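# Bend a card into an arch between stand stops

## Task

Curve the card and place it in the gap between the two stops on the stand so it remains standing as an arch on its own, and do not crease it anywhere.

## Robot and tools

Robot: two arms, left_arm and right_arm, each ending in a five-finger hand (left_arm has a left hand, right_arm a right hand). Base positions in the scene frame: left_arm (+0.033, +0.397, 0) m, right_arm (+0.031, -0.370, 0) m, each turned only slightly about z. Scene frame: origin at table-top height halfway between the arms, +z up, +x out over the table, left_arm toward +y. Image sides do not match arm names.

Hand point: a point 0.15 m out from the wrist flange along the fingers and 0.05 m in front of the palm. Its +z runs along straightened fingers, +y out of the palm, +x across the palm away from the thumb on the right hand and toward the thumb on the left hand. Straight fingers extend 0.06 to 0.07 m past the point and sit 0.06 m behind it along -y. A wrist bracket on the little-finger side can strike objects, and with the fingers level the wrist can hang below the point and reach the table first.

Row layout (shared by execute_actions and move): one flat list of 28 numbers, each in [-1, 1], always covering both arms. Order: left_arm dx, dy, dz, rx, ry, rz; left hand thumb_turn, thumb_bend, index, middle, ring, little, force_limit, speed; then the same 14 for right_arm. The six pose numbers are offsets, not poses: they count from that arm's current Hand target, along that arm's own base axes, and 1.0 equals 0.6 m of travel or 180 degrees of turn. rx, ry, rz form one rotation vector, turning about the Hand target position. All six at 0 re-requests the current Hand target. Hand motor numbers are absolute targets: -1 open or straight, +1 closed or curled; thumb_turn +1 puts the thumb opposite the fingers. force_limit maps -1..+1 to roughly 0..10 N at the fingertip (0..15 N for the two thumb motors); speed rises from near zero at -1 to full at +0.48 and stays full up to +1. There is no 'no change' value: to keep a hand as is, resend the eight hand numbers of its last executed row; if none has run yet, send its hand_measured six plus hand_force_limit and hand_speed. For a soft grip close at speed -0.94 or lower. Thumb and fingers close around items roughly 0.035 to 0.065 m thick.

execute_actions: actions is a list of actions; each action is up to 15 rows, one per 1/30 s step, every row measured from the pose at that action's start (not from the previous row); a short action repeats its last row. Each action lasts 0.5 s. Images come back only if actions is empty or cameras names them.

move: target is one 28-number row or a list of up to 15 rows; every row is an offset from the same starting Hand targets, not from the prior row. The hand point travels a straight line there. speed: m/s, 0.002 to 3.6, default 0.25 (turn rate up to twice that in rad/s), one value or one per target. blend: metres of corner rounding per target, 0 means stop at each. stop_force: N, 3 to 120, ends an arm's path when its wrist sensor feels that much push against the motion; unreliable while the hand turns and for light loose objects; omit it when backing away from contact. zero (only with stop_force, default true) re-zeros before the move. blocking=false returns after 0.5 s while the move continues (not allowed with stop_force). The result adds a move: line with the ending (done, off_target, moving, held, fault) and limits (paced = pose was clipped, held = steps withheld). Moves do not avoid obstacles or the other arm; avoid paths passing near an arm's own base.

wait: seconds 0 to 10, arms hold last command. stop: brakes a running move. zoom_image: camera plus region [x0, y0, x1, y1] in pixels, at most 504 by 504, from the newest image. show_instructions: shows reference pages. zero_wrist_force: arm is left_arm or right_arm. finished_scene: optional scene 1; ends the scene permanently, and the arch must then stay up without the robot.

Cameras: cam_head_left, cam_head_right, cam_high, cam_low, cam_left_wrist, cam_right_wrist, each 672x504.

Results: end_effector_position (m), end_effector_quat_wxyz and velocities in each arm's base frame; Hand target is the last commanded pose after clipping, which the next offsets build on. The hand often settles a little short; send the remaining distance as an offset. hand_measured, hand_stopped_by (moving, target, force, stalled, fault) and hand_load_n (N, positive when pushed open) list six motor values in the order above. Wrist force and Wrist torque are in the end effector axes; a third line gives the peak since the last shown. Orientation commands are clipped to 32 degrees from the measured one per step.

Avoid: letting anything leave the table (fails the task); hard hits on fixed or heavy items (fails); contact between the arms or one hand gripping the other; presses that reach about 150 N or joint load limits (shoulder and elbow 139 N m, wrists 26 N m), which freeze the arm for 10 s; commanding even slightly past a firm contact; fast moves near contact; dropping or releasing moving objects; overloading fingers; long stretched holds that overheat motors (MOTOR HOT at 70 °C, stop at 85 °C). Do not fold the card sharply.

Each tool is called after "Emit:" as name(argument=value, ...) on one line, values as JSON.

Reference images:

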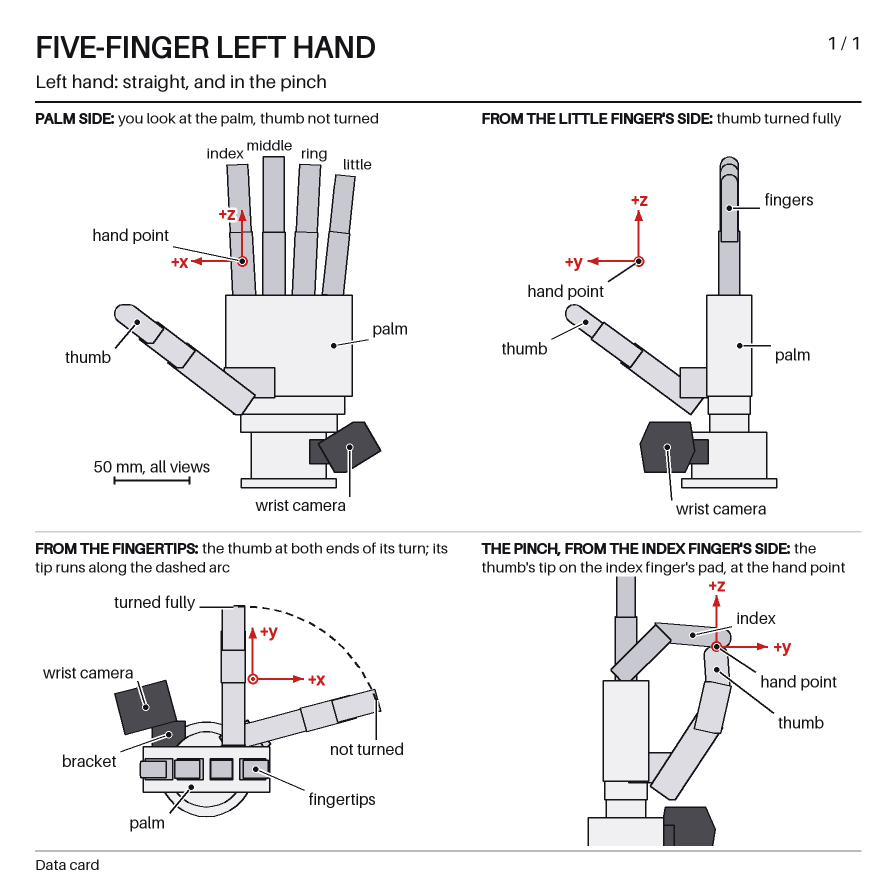

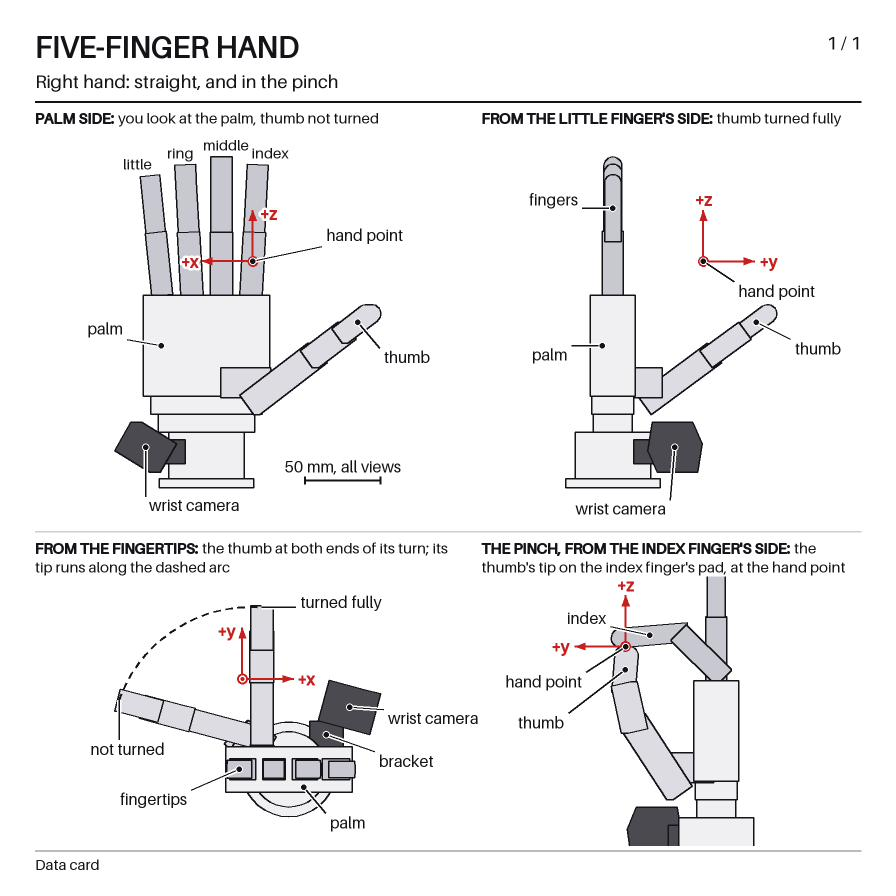

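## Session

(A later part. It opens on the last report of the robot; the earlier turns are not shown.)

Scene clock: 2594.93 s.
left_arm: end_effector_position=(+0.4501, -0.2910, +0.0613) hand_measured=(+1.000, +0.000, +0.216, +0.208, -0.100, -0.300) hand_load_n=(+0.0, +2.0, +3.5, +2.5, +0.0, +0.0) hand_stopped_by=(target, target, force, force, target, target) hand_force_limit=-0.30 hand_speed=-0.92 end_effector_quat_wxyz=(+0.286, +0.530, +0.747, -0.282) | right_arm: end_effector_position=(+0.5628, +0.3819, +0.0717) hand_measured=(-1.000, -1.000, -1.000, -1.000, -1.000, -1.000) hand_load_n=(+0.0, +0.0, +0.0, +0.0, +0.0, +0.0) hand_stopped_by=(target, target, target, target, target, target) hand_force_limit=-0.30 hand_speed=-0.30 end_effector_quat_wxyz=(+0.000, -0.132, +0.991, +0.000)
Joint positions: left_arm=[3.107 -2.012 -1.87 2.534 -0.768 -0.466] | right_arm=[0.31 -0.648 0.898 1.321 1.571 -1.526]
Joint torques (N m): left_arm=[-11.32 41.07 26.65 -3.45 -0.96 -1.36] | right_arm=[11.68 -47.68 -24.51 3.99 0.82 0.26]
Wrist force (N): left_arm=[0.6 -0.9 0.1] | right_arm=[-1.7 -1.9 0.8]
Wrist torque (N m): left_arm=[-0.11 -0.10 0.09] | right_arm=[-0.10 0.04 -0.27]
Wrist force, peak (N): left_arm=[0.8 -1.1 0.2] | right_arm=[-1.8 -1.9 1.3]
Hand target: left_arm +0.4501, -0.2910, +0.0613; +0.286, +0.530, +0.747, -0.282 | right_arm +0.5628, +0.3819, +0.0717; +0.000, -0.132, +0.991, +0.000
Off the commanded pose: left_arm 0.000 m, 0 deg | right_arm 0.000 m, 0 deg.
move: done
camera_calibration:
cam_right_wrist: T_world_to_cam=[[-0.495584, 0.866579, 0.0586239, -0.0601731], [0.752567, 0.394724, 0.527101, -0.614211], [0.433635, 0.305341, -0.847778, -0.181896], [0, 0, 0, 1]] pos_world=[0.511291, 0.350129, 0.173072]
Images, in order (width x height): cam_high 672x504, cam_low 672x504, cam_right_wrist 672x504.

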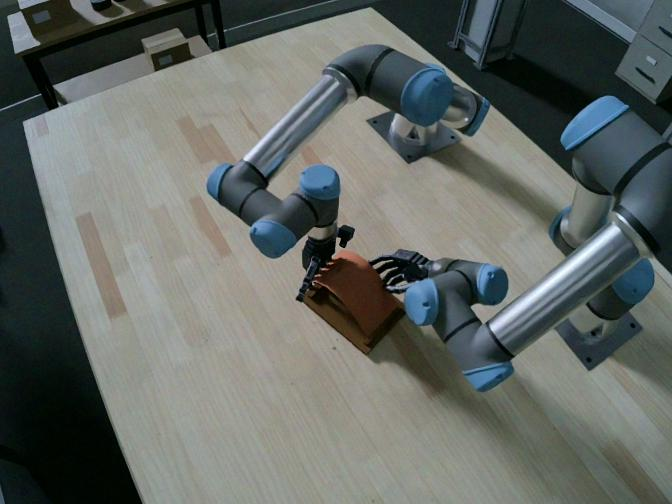

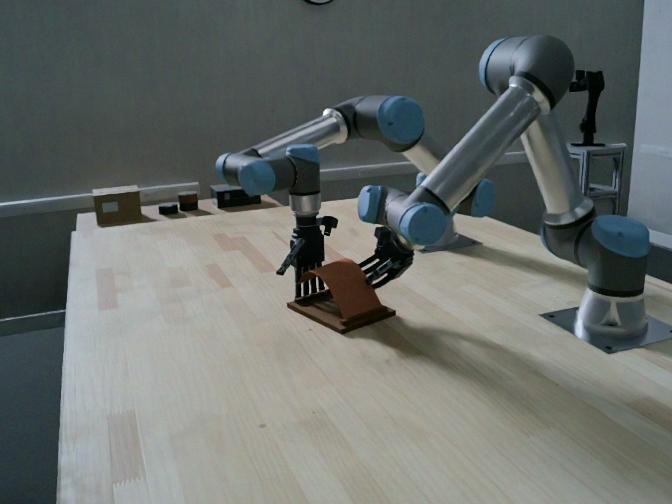

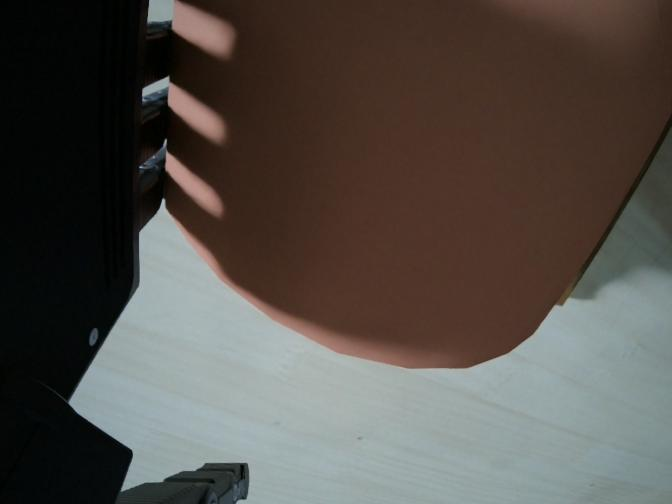

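Emit:
move(target=[[-0.0022,0.0072,0,0.0372,0.0113,0,1,0,0.5,0.5,-0.1,-0.3,-0.3,-0.92,0,0,0,0,0,0,-1,-1,-1,-1,-1,-1,-0.3,-0.3],[-0.0068,0.0223,0,0.0798,0.0243,0,1,0,0.5,0.5,-0.1,-0.3,-0.3,-0.92,0,0,0,0,0,0,-1,-1,-1,-1,-1,-1,-0.3,-0.3]], speed=0.03, cameras=["cam_low","cam_high","cam_right_wrist"])

Emit:
zoom_image(camera="cam_low", region=[270, 240, 430, 340])

Scene clock: 2607.10 s.
left_arm: end_effector_position=(+0.4460, -0.2776, +0.0613) hand_measured=(+1.000, +0.000, +0.216, +0.208, -0.100, -0.300) hand_load_n=(+0.0, +2.5, +4.0, +3.0, +0.0, +0.0) hand_stopped_by=(target, target, force, force, target, target) hand_force_limit=-0.30 hand_speed=-0.92 end_effector_quat_wxyz=(+0.189, +0.550, +0.787, -0.206) | right_arm: end_effector_position=(+0.5628, +0.3819, +0.0717) hand_measured=(-1.000, -1.000, -1.000, -1.000, -1.000, -1.000) hand_load_n=(+0.0, +0.0, +0.0, -0.5, +0.0, +0.5) hand_stopped_by=(target, target, target, target, target, target) hand_force_limit=-0.30 hand_speed=-0.30 end_effector_quat_wxyz=(+0.000, -0.132, +0.991, +0.000)
Joint positions: left_arm=[3.004 -2.024 -1.752 2.372 -1.027 -0.534] | right_arm=[0.31 -0.648 0.898 1.321 1.571 -1.526]
Joint torques (N m): left_arm=[-11.04 18.74 27.87 -3.49 -1.18 -1.35] | right_arm=[10.99 -48.73 -24.07 4.04 0.77 0.28]
Wrist force (N): left_arm=[1.0 -1.0 0.4] | right_arm=[-1.8 -1.9 1.1]
Wrist torque (N m): left_arm=[-0.09 -0.26 0.17] | right_arm=[-0.11 0.01 -0.25]
Wrist force, peak (N): left_arm=[1.5 -1.2 -0.1] | right_arm=[-2.2 -1.9 1.0]
Hand target: left_arm +0.4460, -0.2776, +0.0613; +0.189, +0.550, +0.787, -0.206 | right_arm +0.5628, +0.3819, +0.0717; +0.000, -0.132, +0.991, +0.000
Off the commanded pose: left_arm 0.000 m, 0 deg | right_arm 0.000 m, 0 deg.
move: done
camera_calibration:
cam_right_wrist: T_world_to_cam=[[-0.495584, 0.866579, 0.0586239, -0.0601731], [0.752567, 0.394724, 0.527101, -0.614211], [0.433635, 0.305341, -0.847778, -0.181896], [0, 0, 0, 1]] pos_world=[0.511291, 0.350129, 0.173072]
Images, in order (width x height): cam_high 672x504, cam_low 672x504, cam_right_wrist 672x504.

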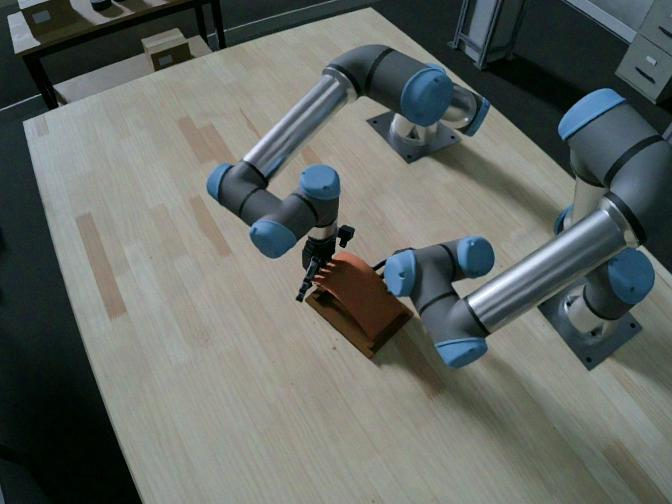

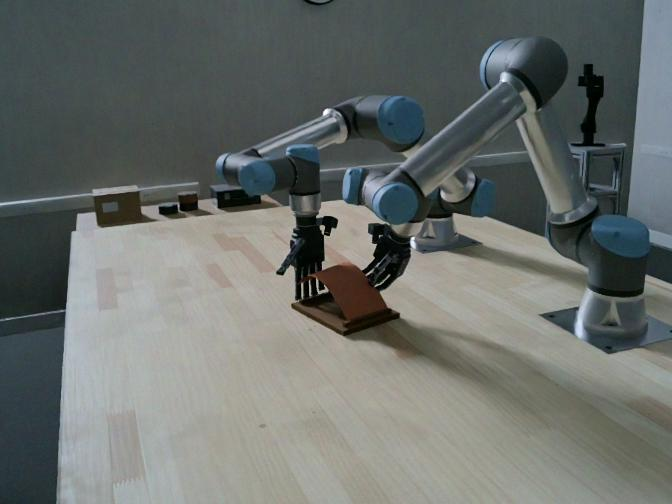

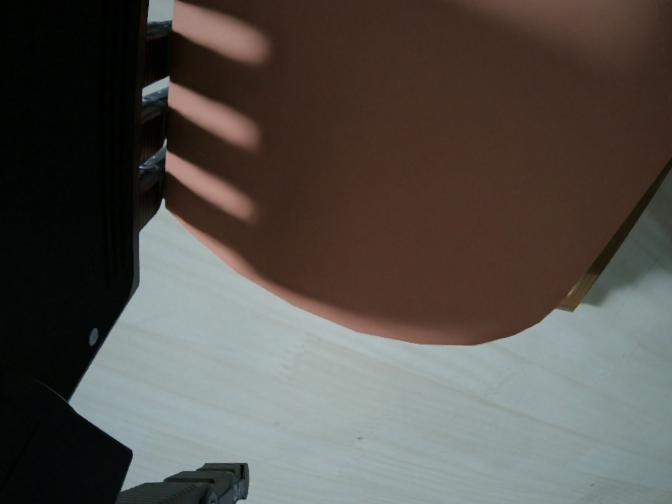

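Scaled by 3.150.

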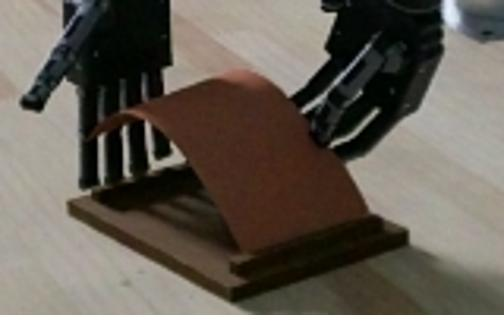

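Emit:
execute_actions(actions=[], cameras=["cam_left_wrist","cam_high"])

Emit:
zoom_image(camera="cam_high", region=[270, 220, 450, 370])

Scene clock: 2643.40 s.
left_arm: end_effector_position=(+0.4460, -0.2776, +0.0613) hand_measured=(+1.000, +0.000, +0.216, +0.208, -0.100, -0.300) hand_load_n=(-0.5, +2.0, +4.0, +2.5, +0.0, +0.0) hand_stopped_by=(target, target, force, force, target, target) hand_force_limit=-0.30 hand_speed=-0.92 end_effector_quat_wxyz=(+0.189, +0.550, +0.787, -0.206) | right_arm: end_effector_position=(+0.5628, +0.3819, +0.0717) hand_measured=(-1.000, -1.000, -1.000, -1.000, -1.000, -1.000) hand_load_n=(+0.0, +0.0, +0.0, +0.0, +0.0, +0.0) hand_stopped_by=(target, target, target, target, target, target) hand_force_limit=-0.30 hand_speed=-0.30 end_effector_quat_wxyz=(+0.000, -0.132, +0.991, +0.000)
Joint positions: left_arm=[3.004 -2.024 -1.752 2.372 -1.027 -0.534] | right_arm=[0.31 -0.648 0.898 1.321 1.571 -1.526]
Joint velocities: within noise
Joint torques (N m): left_arm=[-10.77 18.72 27.25 -3.54 -1.32 -1.33] | right_arm=[11.02 -48.62 -25.08 4.06 0.73 0.16]
Wrist force (N): left_arm=[1.2 -0.8 0.4] | right_arm=[-1.9 -2.1 1.2]
Wrist torque (N m): left_arm=[-0.06 -0.29 0.18] | right_arm=[-0.14 0.03 -0.27]
Wrist force, peak (N): left_arm=[1.4 -1.1 0.5] | right_arm=[-2.1 -2.1 1.0]
Hand target: left_arm +0.4460, -0.2776, +0.0613; +0.189, +0.550, +0.787, -0.206 | right_arm +0.5628, +0.3819, +0.0717; +0.000, -0.132, +0.991, +0.000
Off the commanded pose: left_arm 0.000 m, 0 deg | right_arm 0.000 m, 0 deg.
camera_calibration:
cam_left_wrist: T_world_to_cam=[[-0.987417, -0.147258, -0.0576416, 0.408337], [-0.146791, 0.989091, -0.0122711, 0.338103], [0.0588198, -0.00365544, -0.998262, 0.149639], [0, 0, 0, 1]] pos_world=[0.444027, -0.273737, 0.177065]
Images, in order (width x height): cam_high 672x504, cam_left_wrist 672x504.

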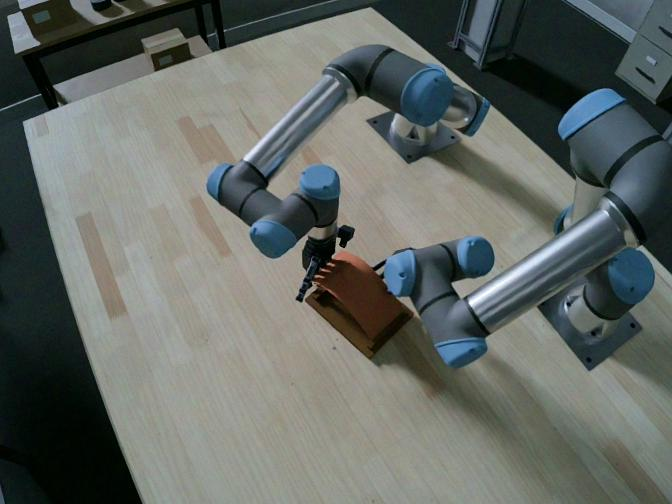

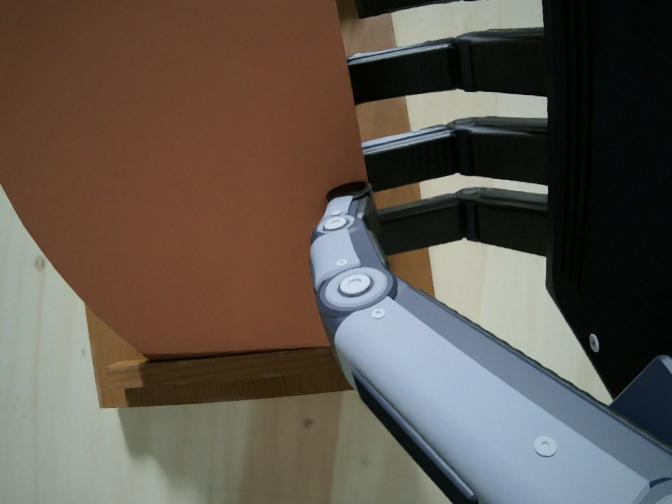

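Scaled by 2.800.

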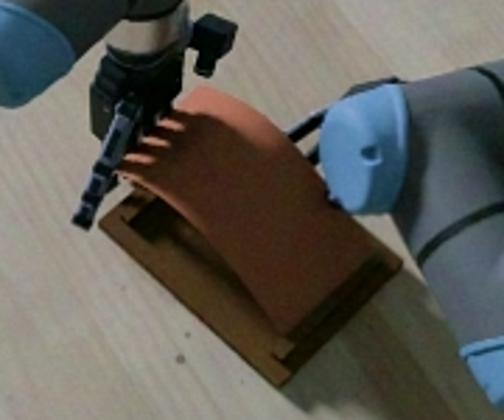

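Emit:
move(target=[[0.0024,-0.008,0.02,0,0,0,1,0,0.5,0.5,-0.1,-0.3,-0.3,-0.92,0,0,0,0,0,0,-1,-1,-1,-1,-1,-1,-0.3,-0.3],[0.0024,-0.008,0.035,0.0798,0.0243,0,1,0,0.5,0.5,-0.1,-0.3,-0.3,-0.92,0,0,0,0,0,0,-1,-1,-1,-1,-1,-1,-0.3,-0.3]], speed=0.03, cameras=["cam_low","cam_high","cam_right_wrist","cam_left_wrist"])

Emit:
zoom_image(camera="cam_low", region=[270, 230, 430, 340])

Scene clock: 2666.83 s.
left_arm: end_effector_position=(+0.4475, -0.2824, +0.0823) hand_measured=(+1.000, +0.000, +0.216, +0.208, -0.100, -0.300) hand_load_n=(+0.0, +2.0, +4.0, +2.5, +0.0, +0.0) hand_stopped_by=(target, target, force, force, target, target) hand_force_limit=-0.30 hand_speed=-0.92 end_effector_quat_wxyz=(+0.089, +0.562, +0.813, -0.127) | right_arm: end_effector_position=(+0.5628, +0.3819, +0.0717) hand_measured=(-1.000, -1.000, -1.000, -1.000, -1.000, -1.000) hand_load_n=(+0.0, +0.0, +0.0, +0.0, +0.0, +0.0) hand_stopped_by=(target, target, target, target, target, target) hand_force_limit=-0.30 hand_speed=-0.30 end_effector_quat_wxyz=(+0.000, -0.132, +0.991, +0.000)
Joint positions: left_arm=[2.863 -2.089 -1.549 2.157 -1.273 -0.654] | right_arm=[0.31 -0.648 0.898 1.321 1.571 -1.526]
Joint torques (N m): left_arm=[-10.73 21.89 29.43 -3.61 -1.47 -1.27] | right_arm=[10.69 -49.75 -24.2 4.09 0.7 0.08]
Wrist force (N): left_arm=[2.5 -0.9 0.0] | right_arm=[-1.8 -2.2 1.1]
Wrist torque (N m): left_arm=[-0.06 -0.42 0.24] | right_arm=[-0.12 0.01 -0.29]
Wrist force, peak (N): left_arm=[2.6 -0.7 -0.4] | right_arm=[-1.9 -2.4 1.3]
Hand target: left_arm +0.4475, -0.2824, +0.0823; +0.088, +0.562, +0.813, -0.127 | right_arm +0.5628, +0.3819, +0.0717; +0.000, -0.132, +0.991, +0.000
Off the commanded pose: left_arm 0.000 m, 0 deg | right_arm 0.000 m, 0 deg.
move: done
camera_calibration:
cam_left_wrist: T_world_to_cam=[[-0.990308, -0.137765, -0.017656, 0.410891], [-0.137885, 0.95987, 0.244206, 0.309972], [-0.0166956, 0.244274, -0.969563, 0.272022], [0, 0, 0, 1]] pos_world=[0.454191, -0.307374, 0.1953]
cam_right_wrist: T_world_to_cam=[[-0.495584, 0.866579, 0.0586239, -0.0601731], [0.752567, 0.394724, 0.527101, -0.614211], [0.433635, 0.305341, -0.847778, -0.181896], [0, 0, 0, 1]] pos_world=[0.511291, 0.350129, 0.173072]
Images, in order (width x height): cam_high 672x504, cam_low 672x504, cam_left_wrist 672x504, cam_right_wrist 672x504.

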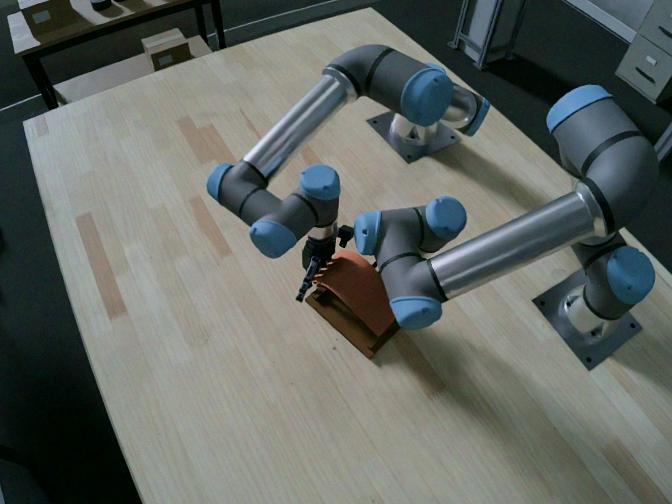

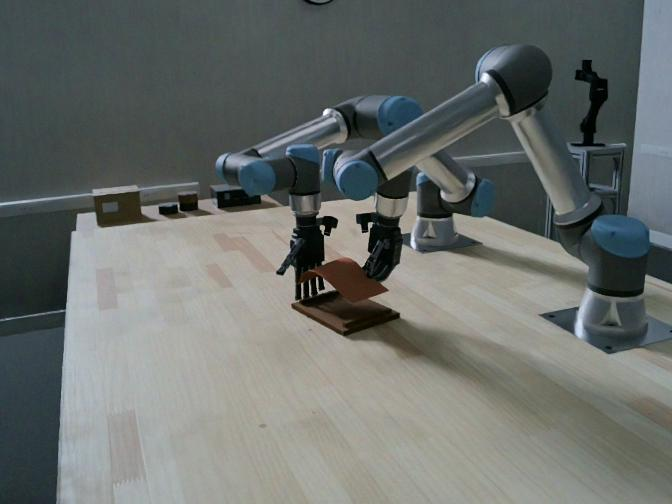

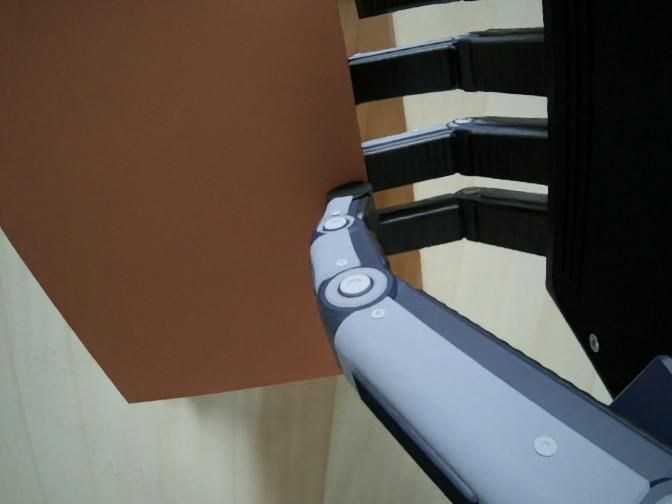

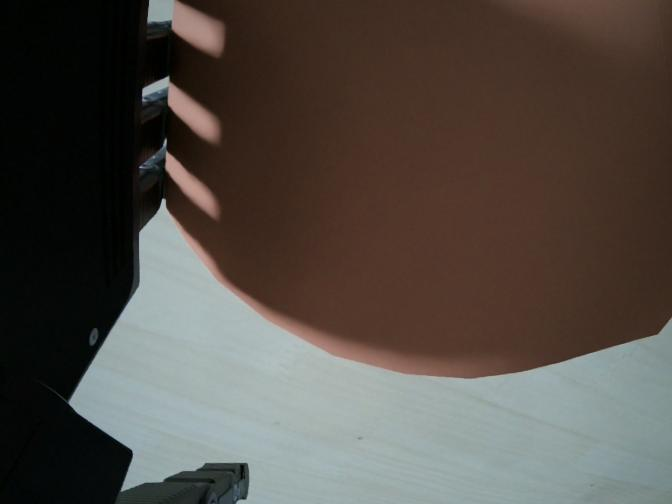

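Scaled by 3.150.

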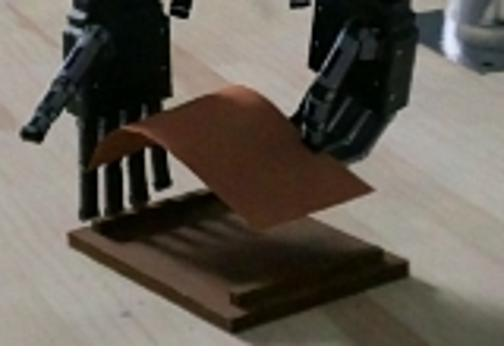

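Emit:
move(target=[[-0.0097,0.0319,0,0.0532,0.0162,0,1,0,0.5,0.5,-0.1,-0.3,-0.3,-0.92,0,0,0,0,0,0,-1,-1,-1,-1,-1,-1,-0.3,-0.3],[-0.0243,0.0798,0.008,0.1329,0.0404,0,1,0,0.5,0.5,-0.1,-0.3,-0.3,-0.92,0,0,0,0,0,0,-1,-1,-1,-1,-1,-1,-0.3,-0.3]], speed=0.04, cameras=["cam_low","cam_high","cam_right_wrist","cam_left_wrist"])

Emit:
zoom_image(camera="cam_low", region=[270, 230, 430, 340])

Scene clock: 2678.27 s.
left_arm: end_effector_position=(+0.4364, -0.2461, +0.0852) hand_measured=(+1.000, +0.000, +0.216, +0.208, -0.100, -0.300) hand_load_n=(-0.5, +2.0, +3.0, +3.5, +0.0, +0.0) hand_stopped_by=(target, target, force, force, target, target) hand_force_limit=-0.30 hand_speed=-0.92 end_effector_quat_wxyz=(-0.041, +0.562, +0.826, -0.024) | right_arm: end_effector_position=(+0.5628, +0.3819, +0.0717) hand_measured=(-1.000, -1.000, -1.000, -1.000, -1.000, -1.000) hand_load_n=(+0.0, +0.0, +0.0, +0.0, +0.0, +0.0) hand_stopped_by=(target, target, target, target, target, target) hand_force_limit=-0.30 hand_speed=-0.30 end_effector_quat_wxyz=(+0.000, -0.132, +0.991, +0.000)
Joint positions: left_arm=[2.782 -2.185 -1.435 1.959 -1.544 -0.735] | right_arm=[0.31 -0.648 0.898 1.321 1.571 -1.526]
Joint torques (N m): left_arm=[11.34 52.19 4.46 -0.9 1.51 1.27] | right_arm=[10.3 -49.79 -23.48 4 0.66 -0.15]
Wrist force (N): left_arm=[1.4 -0.4 0.4] | right_arm=[-1.4 -0.9 0.9]
Wrist torque (N m): left_arm=[0.01 -0.46 0.19] | right_arm=[-0.11 0.00 -0.21]
Wrist force, peak (N): left_arm=[2.6 -1.8 -0.3] | right_arm=[-2.2 -2.4 1.3]
Hand target: left_arm +0.4364, -0.2461, +0.0852; -0.040, +0.562, +0.826, -0.024 (not the last commanded pose) | right_arm +0.5628, +0.3819, +0.0717; +0.000, -0.132, +0.991, +0.000
Off the commanded pose: left_arm 0.012 m, 6 deg | right_arm 0.000 m, 0 deg.
move: held (left_arm; a check stopped the path); path passed 1 of 2 targets; limits=held
pose unreachable (left arm): on one or more control steps of this call, first in action 0 (counted from 0), this arm could not follow its commanded pose, so it was not sent that pose on those steps. It may still have moved: this result reports where it is.
cause: moving toward the commanded pose would bring a part of the arm too close to another arm (a part of this arm just beyond joint 4 (wrist 1) and a part of the right arm just beyond its joint 5 (wrist 2), along the way the arms are being sent, or toward where that arm still pushes).
camera_calibration:
cam_left_wrist: T_world_to_cam=[[-0.989523, -0.140256, 0.0342321, 0.39966], [-0.0993787, 0.833705, 0.543194, 0.199626], [-0.104726, 0.534101, -0.838909, 0.364269], [0, 0, 0, 1]] pos_world=[0.45346, -0.304931, 0.183472]
cam_right_wrist: T_world_to_cam=[[-0.495584, 0.866579, 0.0586239, -0.0601731], [0.752567, 0.394724, 0.527101, -0.614211], [0.433635, 0.305341, -0.847778, -0.181896], [0, 0, 0, 1]] pos_world=[0.511291, 0.350129, 0.173072]
Images, in order (width x height): cam_high 672x504, cam_low 672x504, cam_left_wrist 672x504, cam_right_wrist 672x504.

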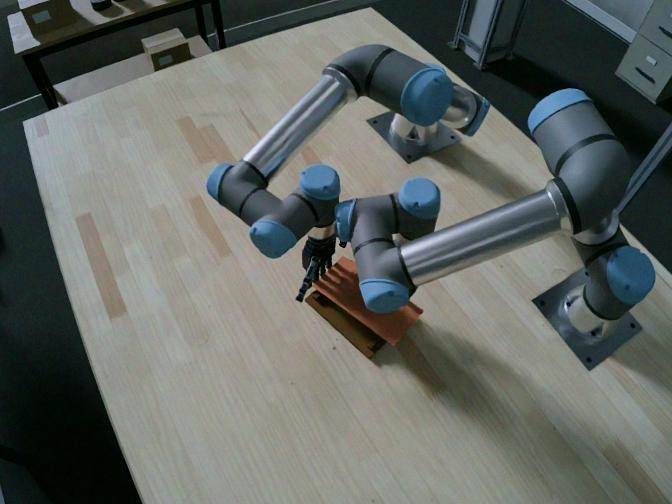

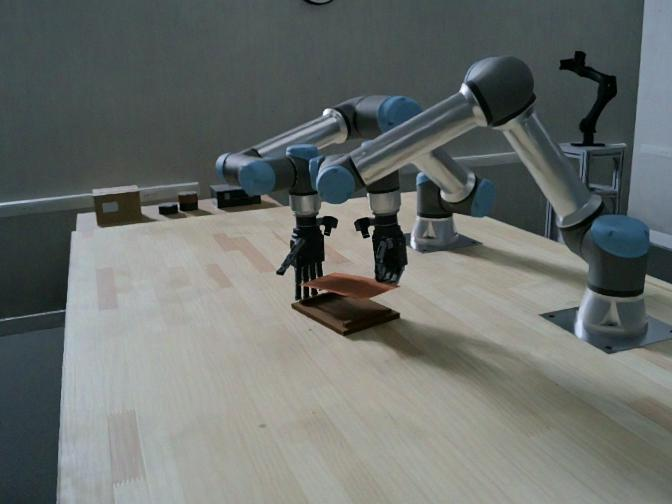

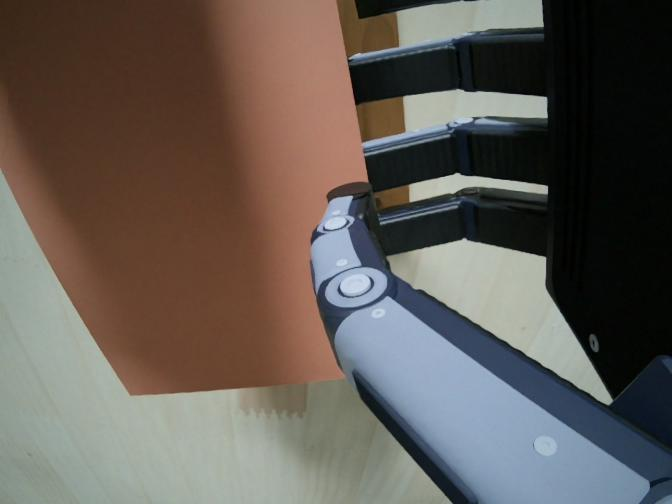

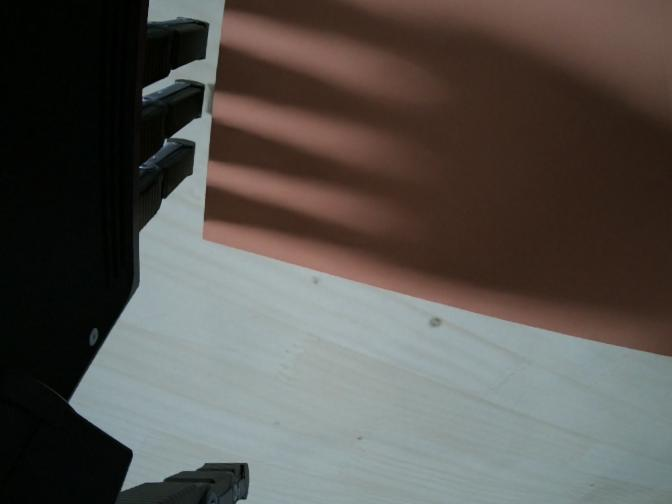

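Scaled by 3.150.

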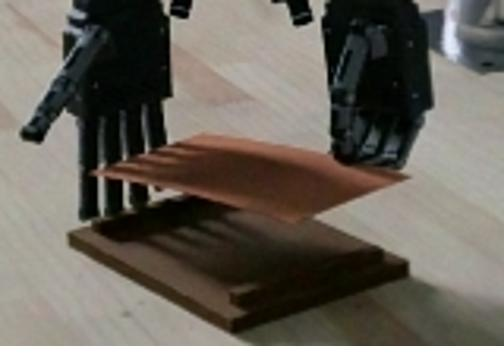

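Emit:
move(target=[[-0.0097,0.0319,0,0,0,0,1,0,0.5,0.5,0.08,0.08,-0.3,-0.92,0,0,0,0,0,0,-1,-1,-1,-1,-1,-1,-0.3,-0.3],[-0.0126,0.0415,-0.017,0.0213,0.0065,0,1,0,0.5,0.5,0.08,0.08,-0.3,-0.92,0,0,0,0,0,0,-1,-1,-1,-1,-1,-1,-0.3,-0.3]], speed=0.04, cameras=["cam_low","cam_high","cam_right_wrist","cam_left_wrist"])

Emit:
zoom_image(camera="cam_low", region=[270, 230, 430, 340])

Emit:
zoom_image(camera="cam_right_wrist", region=[130, 0, 350, 260])

Scene clock: 2689.57 s.
left_arm: end_effector_position=(+0.4288, -0.2212, +0.0750) hand_measured=(+1.000, +0.000, +0.216, +0.208, +0.080, +0.080) hand_load_n=(-0.5, +2.0, +3.5, +3.0, +0.5, +0.5) hand_stopped_by=(target, target, force, force, target, target) hand_force_limit=-0.30 hand_speed=-0.92 end_effector_quat_wxyz=(-0.068, +0.560, +0.826, -0.002) | right_arm: end_effector_position=(+0.5628, +0.3819, +0.0717) hand_measured=(-1.000, -1.000, -1.000, -1.000, -1.000, -1.000) hand_load_n=(+0.0, +0.0, +0.0, +0.0, +0.0, +0.0) hand_stopped_by=(target, target, target, target, target, target) hand_force_limit=-0.30 hand_speed=-0.30 end_effector_quat_wxyz=(+0.000, -0.132, +0.991, +0.000)
Joint positions: left_arm=[2.796 -2.19 -1.479 1.966 -1.6 -0.727] | right_arm=[0.31 -0.648 0.898 1.321 1.571 -1.526]
Joint torques (N m): left_arm=[-10.94 25.62 28.36 -4.09 -2.24 -1.53] | right_arm=[10.31 -50.38 -23.96 3.96 0.62 -0.04]
Wrist force (N): left_arm=[1.6 -0.7 0.2] | right_arm=[-1.5 -0.7 0.9]
Wrist torque (N m): left_arm=[-0.01 -0.49 0.35] | right_arm=[-0.09 0.02 -0.21]
Wrist force, peak (N): left_arm=[1.9 -0.9 0.3] | right_arm=[-1.8 -0.5 1.1]
Hand target: left_arm +0.4288, -0.2212, +0.0750; -0.068, +0.560, +0.826, -0.002 | right_arm +0.5628, +0.3819, +0.0717; +0.000, -0.132, +0.991, +0.000
Off the commanded pose: left_arm 0.000 m, 0 deg | right_arm 0.000 m, 0 deg.
move: done
camera_calibration:
cam_left_wrist: T_world_to_cam=[[-0.988708, -0.143003, 0.0447982, 0.394303], [-0.0879259, 0.795661, 0.599327, 0.166028], [-0.12135, 0.58862, -0.79925, 0.35797], [0, 0, 0, 1]] pos_world=[0.447888, -0.286424, 0.168938]
cam_right_wrist: T_world_to_cam=[[-0.495584, 0.866579, 0.0586239, -0.0601731], [0.752567, 0.394724, 0.527101, -0.614211], [0.433635, 0.305341, -0.847778, -0.181896], [0, 0, 0, 1]] pos_world=[0.511291, 0.350129, 0.173072]
Images, in order (width x height): cam_high 672x504, cam_low 672x504, cam_left_wrist 672x504, cam_right_wrist 672x504.

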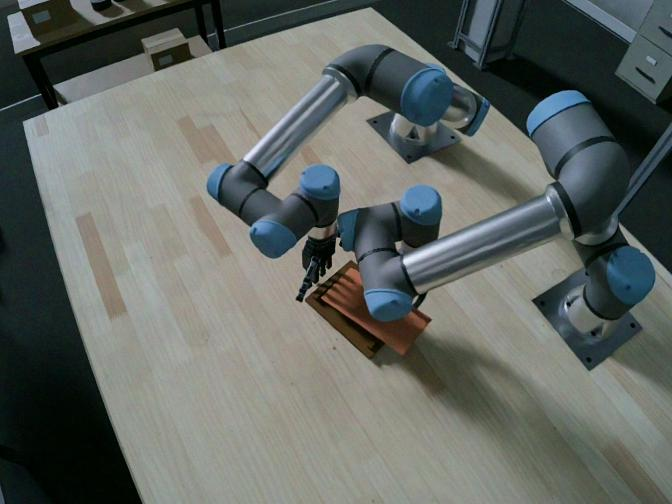

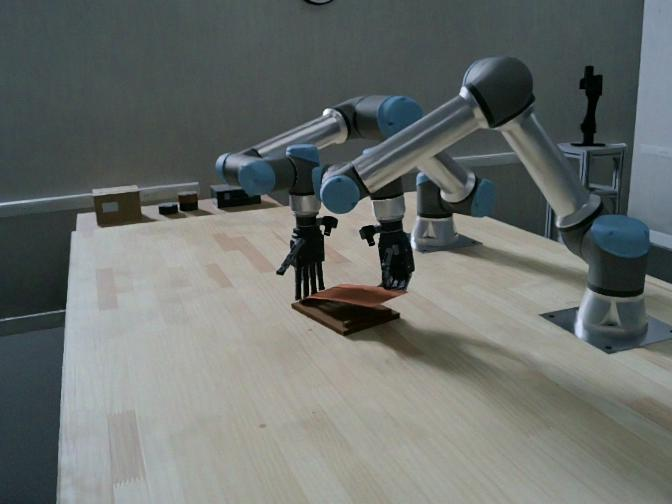

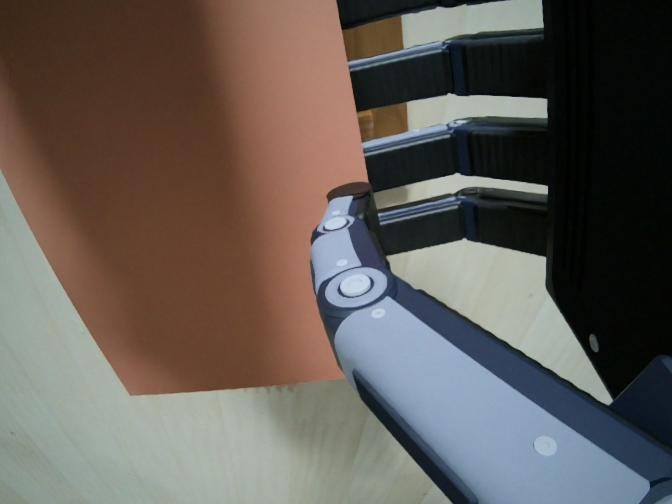

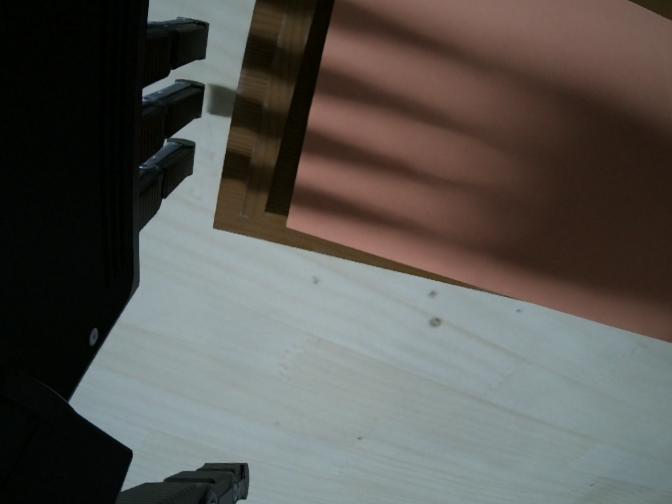

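Scaled by 3.150.

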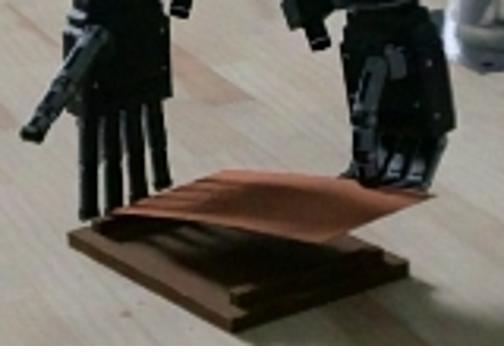

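Scaled by 1.938 from the camera's 672x504 image, which has a finer 960x720 frame.

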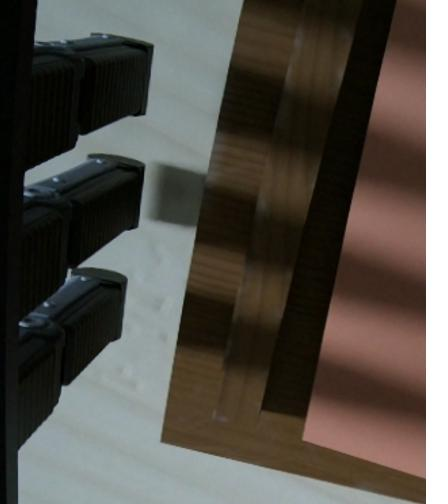

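Emit:
move(target=[0.0137,0.0037,0,0.0043,-0.0161,-0.0167,1,0,0.5,0.5,0.08,0.08,-0.3,-0.92,-0.0117,0.0147,0,0,0,-0.0128,-1,-1,-1,-1,-1,-1,-0.3,-0.3], speed=0.03, cameras=["cam_low","cam_high","cam_right_wrist","cam_left_wrist"])

Emit:
zoom_image(camera="cam_low", region=[270, 230, 430, 340])

Emit:
zoom_image(camera="cam_right_wrist", region=[130, 0, 350, 260])

Emit:
zoom_image(camera="cam_left_wrist", region=[300, 0, 480, 200])

Scene clock: 2730.13 s.
left_arm: end_effector_position=(+0.4370, -0.2190, +0.0750) hand_measured=(+1.000, +0.000, +0.216, +0.208, +0.080, +0.080) hand_load_n=(-0.5, +2.0, +3.5, +3.0, +0.0, +0.0) hand_stopped_by=(target, target, force, force, target, target) hand_force_limit=-0.30 hand_speed=-0.92 end_effector_quat_wxyz=(-0.051, +0.581, +0.812, +0.020) | right_arm: end_effector_position=(+0.5558, +0.3907, +0.0717) hand_measured=(-1.000, -1.000, -1.000, -1.000, -1.000, -1.000) hand_load_n=(+0.0, +0.0, +0.0, +0.0, +0.0, +0.0) hand_stopped_by=(target, target, target, target, target, target) hand_force_limit=-0.30 hand_speed=-0.30 end_effector_quat_wxyz=(+0.000, -0.112, +0.994, +0.000)
Joint positions: left_arm=[2.791 -2.174 -1.499 2.015 -1.635 -0.684] | right_arm=[0.329 -0.658 0.918 1.312 1.571 -1.467]
Joint torques (N m): left_arm=[-10.73 50.48 4.69 -0.69 -2.16 1.46] | right_arm=[12.58 -58.05 -7.71 0.15 -0.94 2.18]
Wrist force (N): left_arm=[1.9 -0.6 0.2] | right_arm=[-1.7 -0.7 0.9]
Wrist torque (N m): left_arm=[0.01 -0.54 0.23] | right_arm=[-0.09 0.04 -0.21]
Wrist force, peak (N): left_arm=[2.0 -0.9 0.3] | right_arm=[-1.9 -0.9 1.0]
Hand target: left_arm +0.4370, -0.2189, +0.0750; -0.051, +0.581, +0.812, +0.020 | right_arm +0.5558, +0.3907, +0.0717; +0.000, -0.112, +0.994, +0.000
Off the commanded pose: left_arm 0.000 m, 0 deg | right_arm 0.000 m, 0 deg.
move: done
camera_calibration:
cam_left_wrist: T_world_to_cam=[[-0.995801, -0.0912932, -0.00678269, 0.420965], [-0.0767118, 0.791726, 0.606041, 0.158663], [-0.0499574, 0.604017, -0.795404, 0.329476], [0, 0, 0, 1]] pos_world=[0.447828, -0.286195, 0.168765]
cam_right_wrist: T_world_to_cam=[[-0.460519, 0.885712, 0.058613, -0.098284], [0.767754, 0.364306, 0.527101, -0.608922], [0.445507, 0.287741, -0.847779, -0.181241], [0, 0, 0, 1]] pos_world=[0.502984, 0.361036, 0.173072]
Images, in order (width x height): cam_high 672x504, cam_low 672x504, cam_left_wrist 672x504, cam_right_wrist 672x504.

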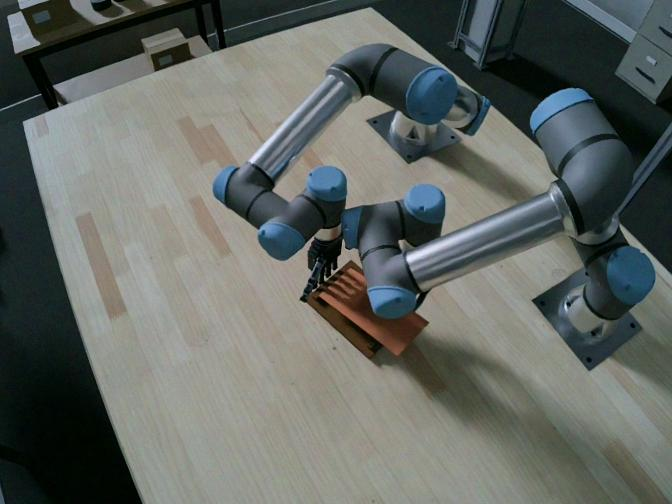

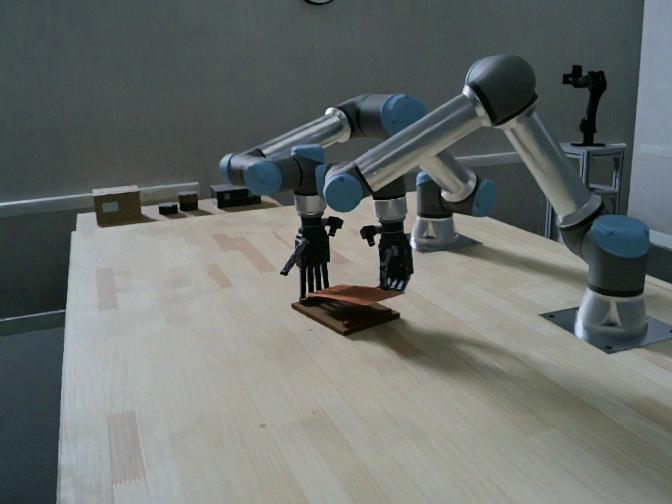

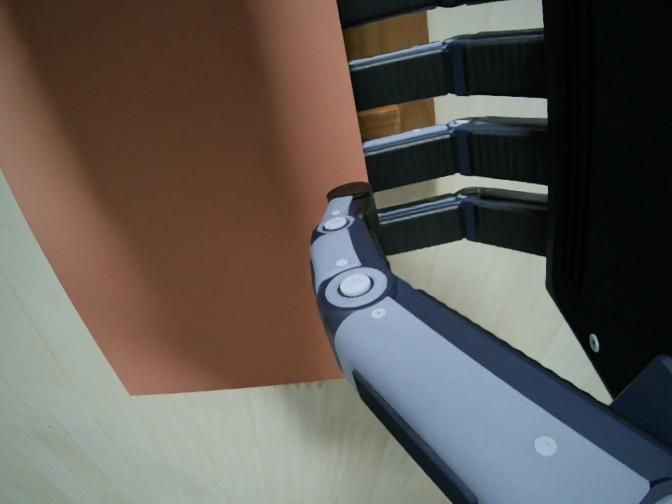

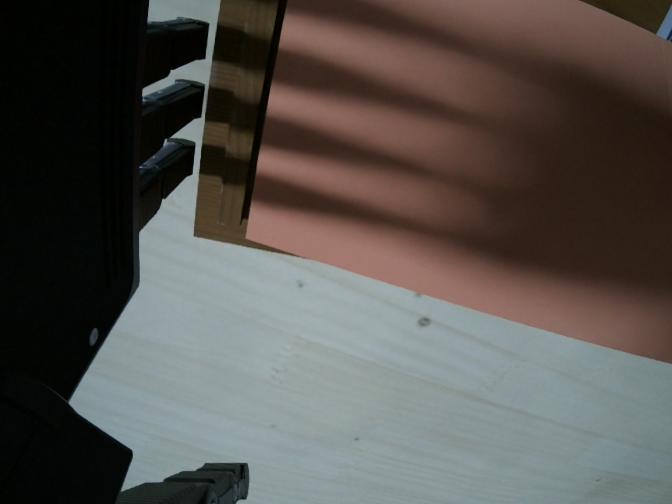

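Scaled by 3.150.

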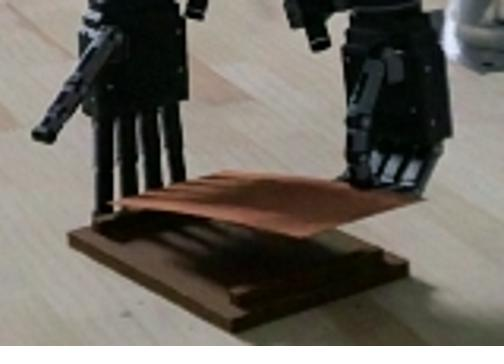

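Scaled by 1.938 from the camera's 672x504 image, which has a finer 960x720 frame.

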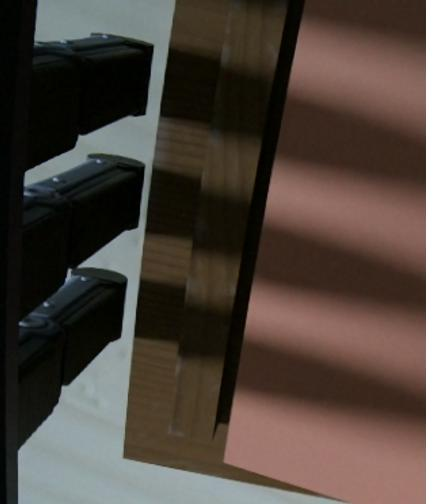

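Scaled by 2.520 from the camera's 672x504 image, which has a finer 960x720 frame.

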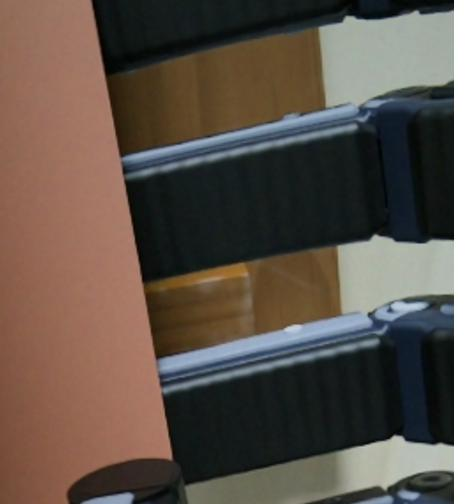

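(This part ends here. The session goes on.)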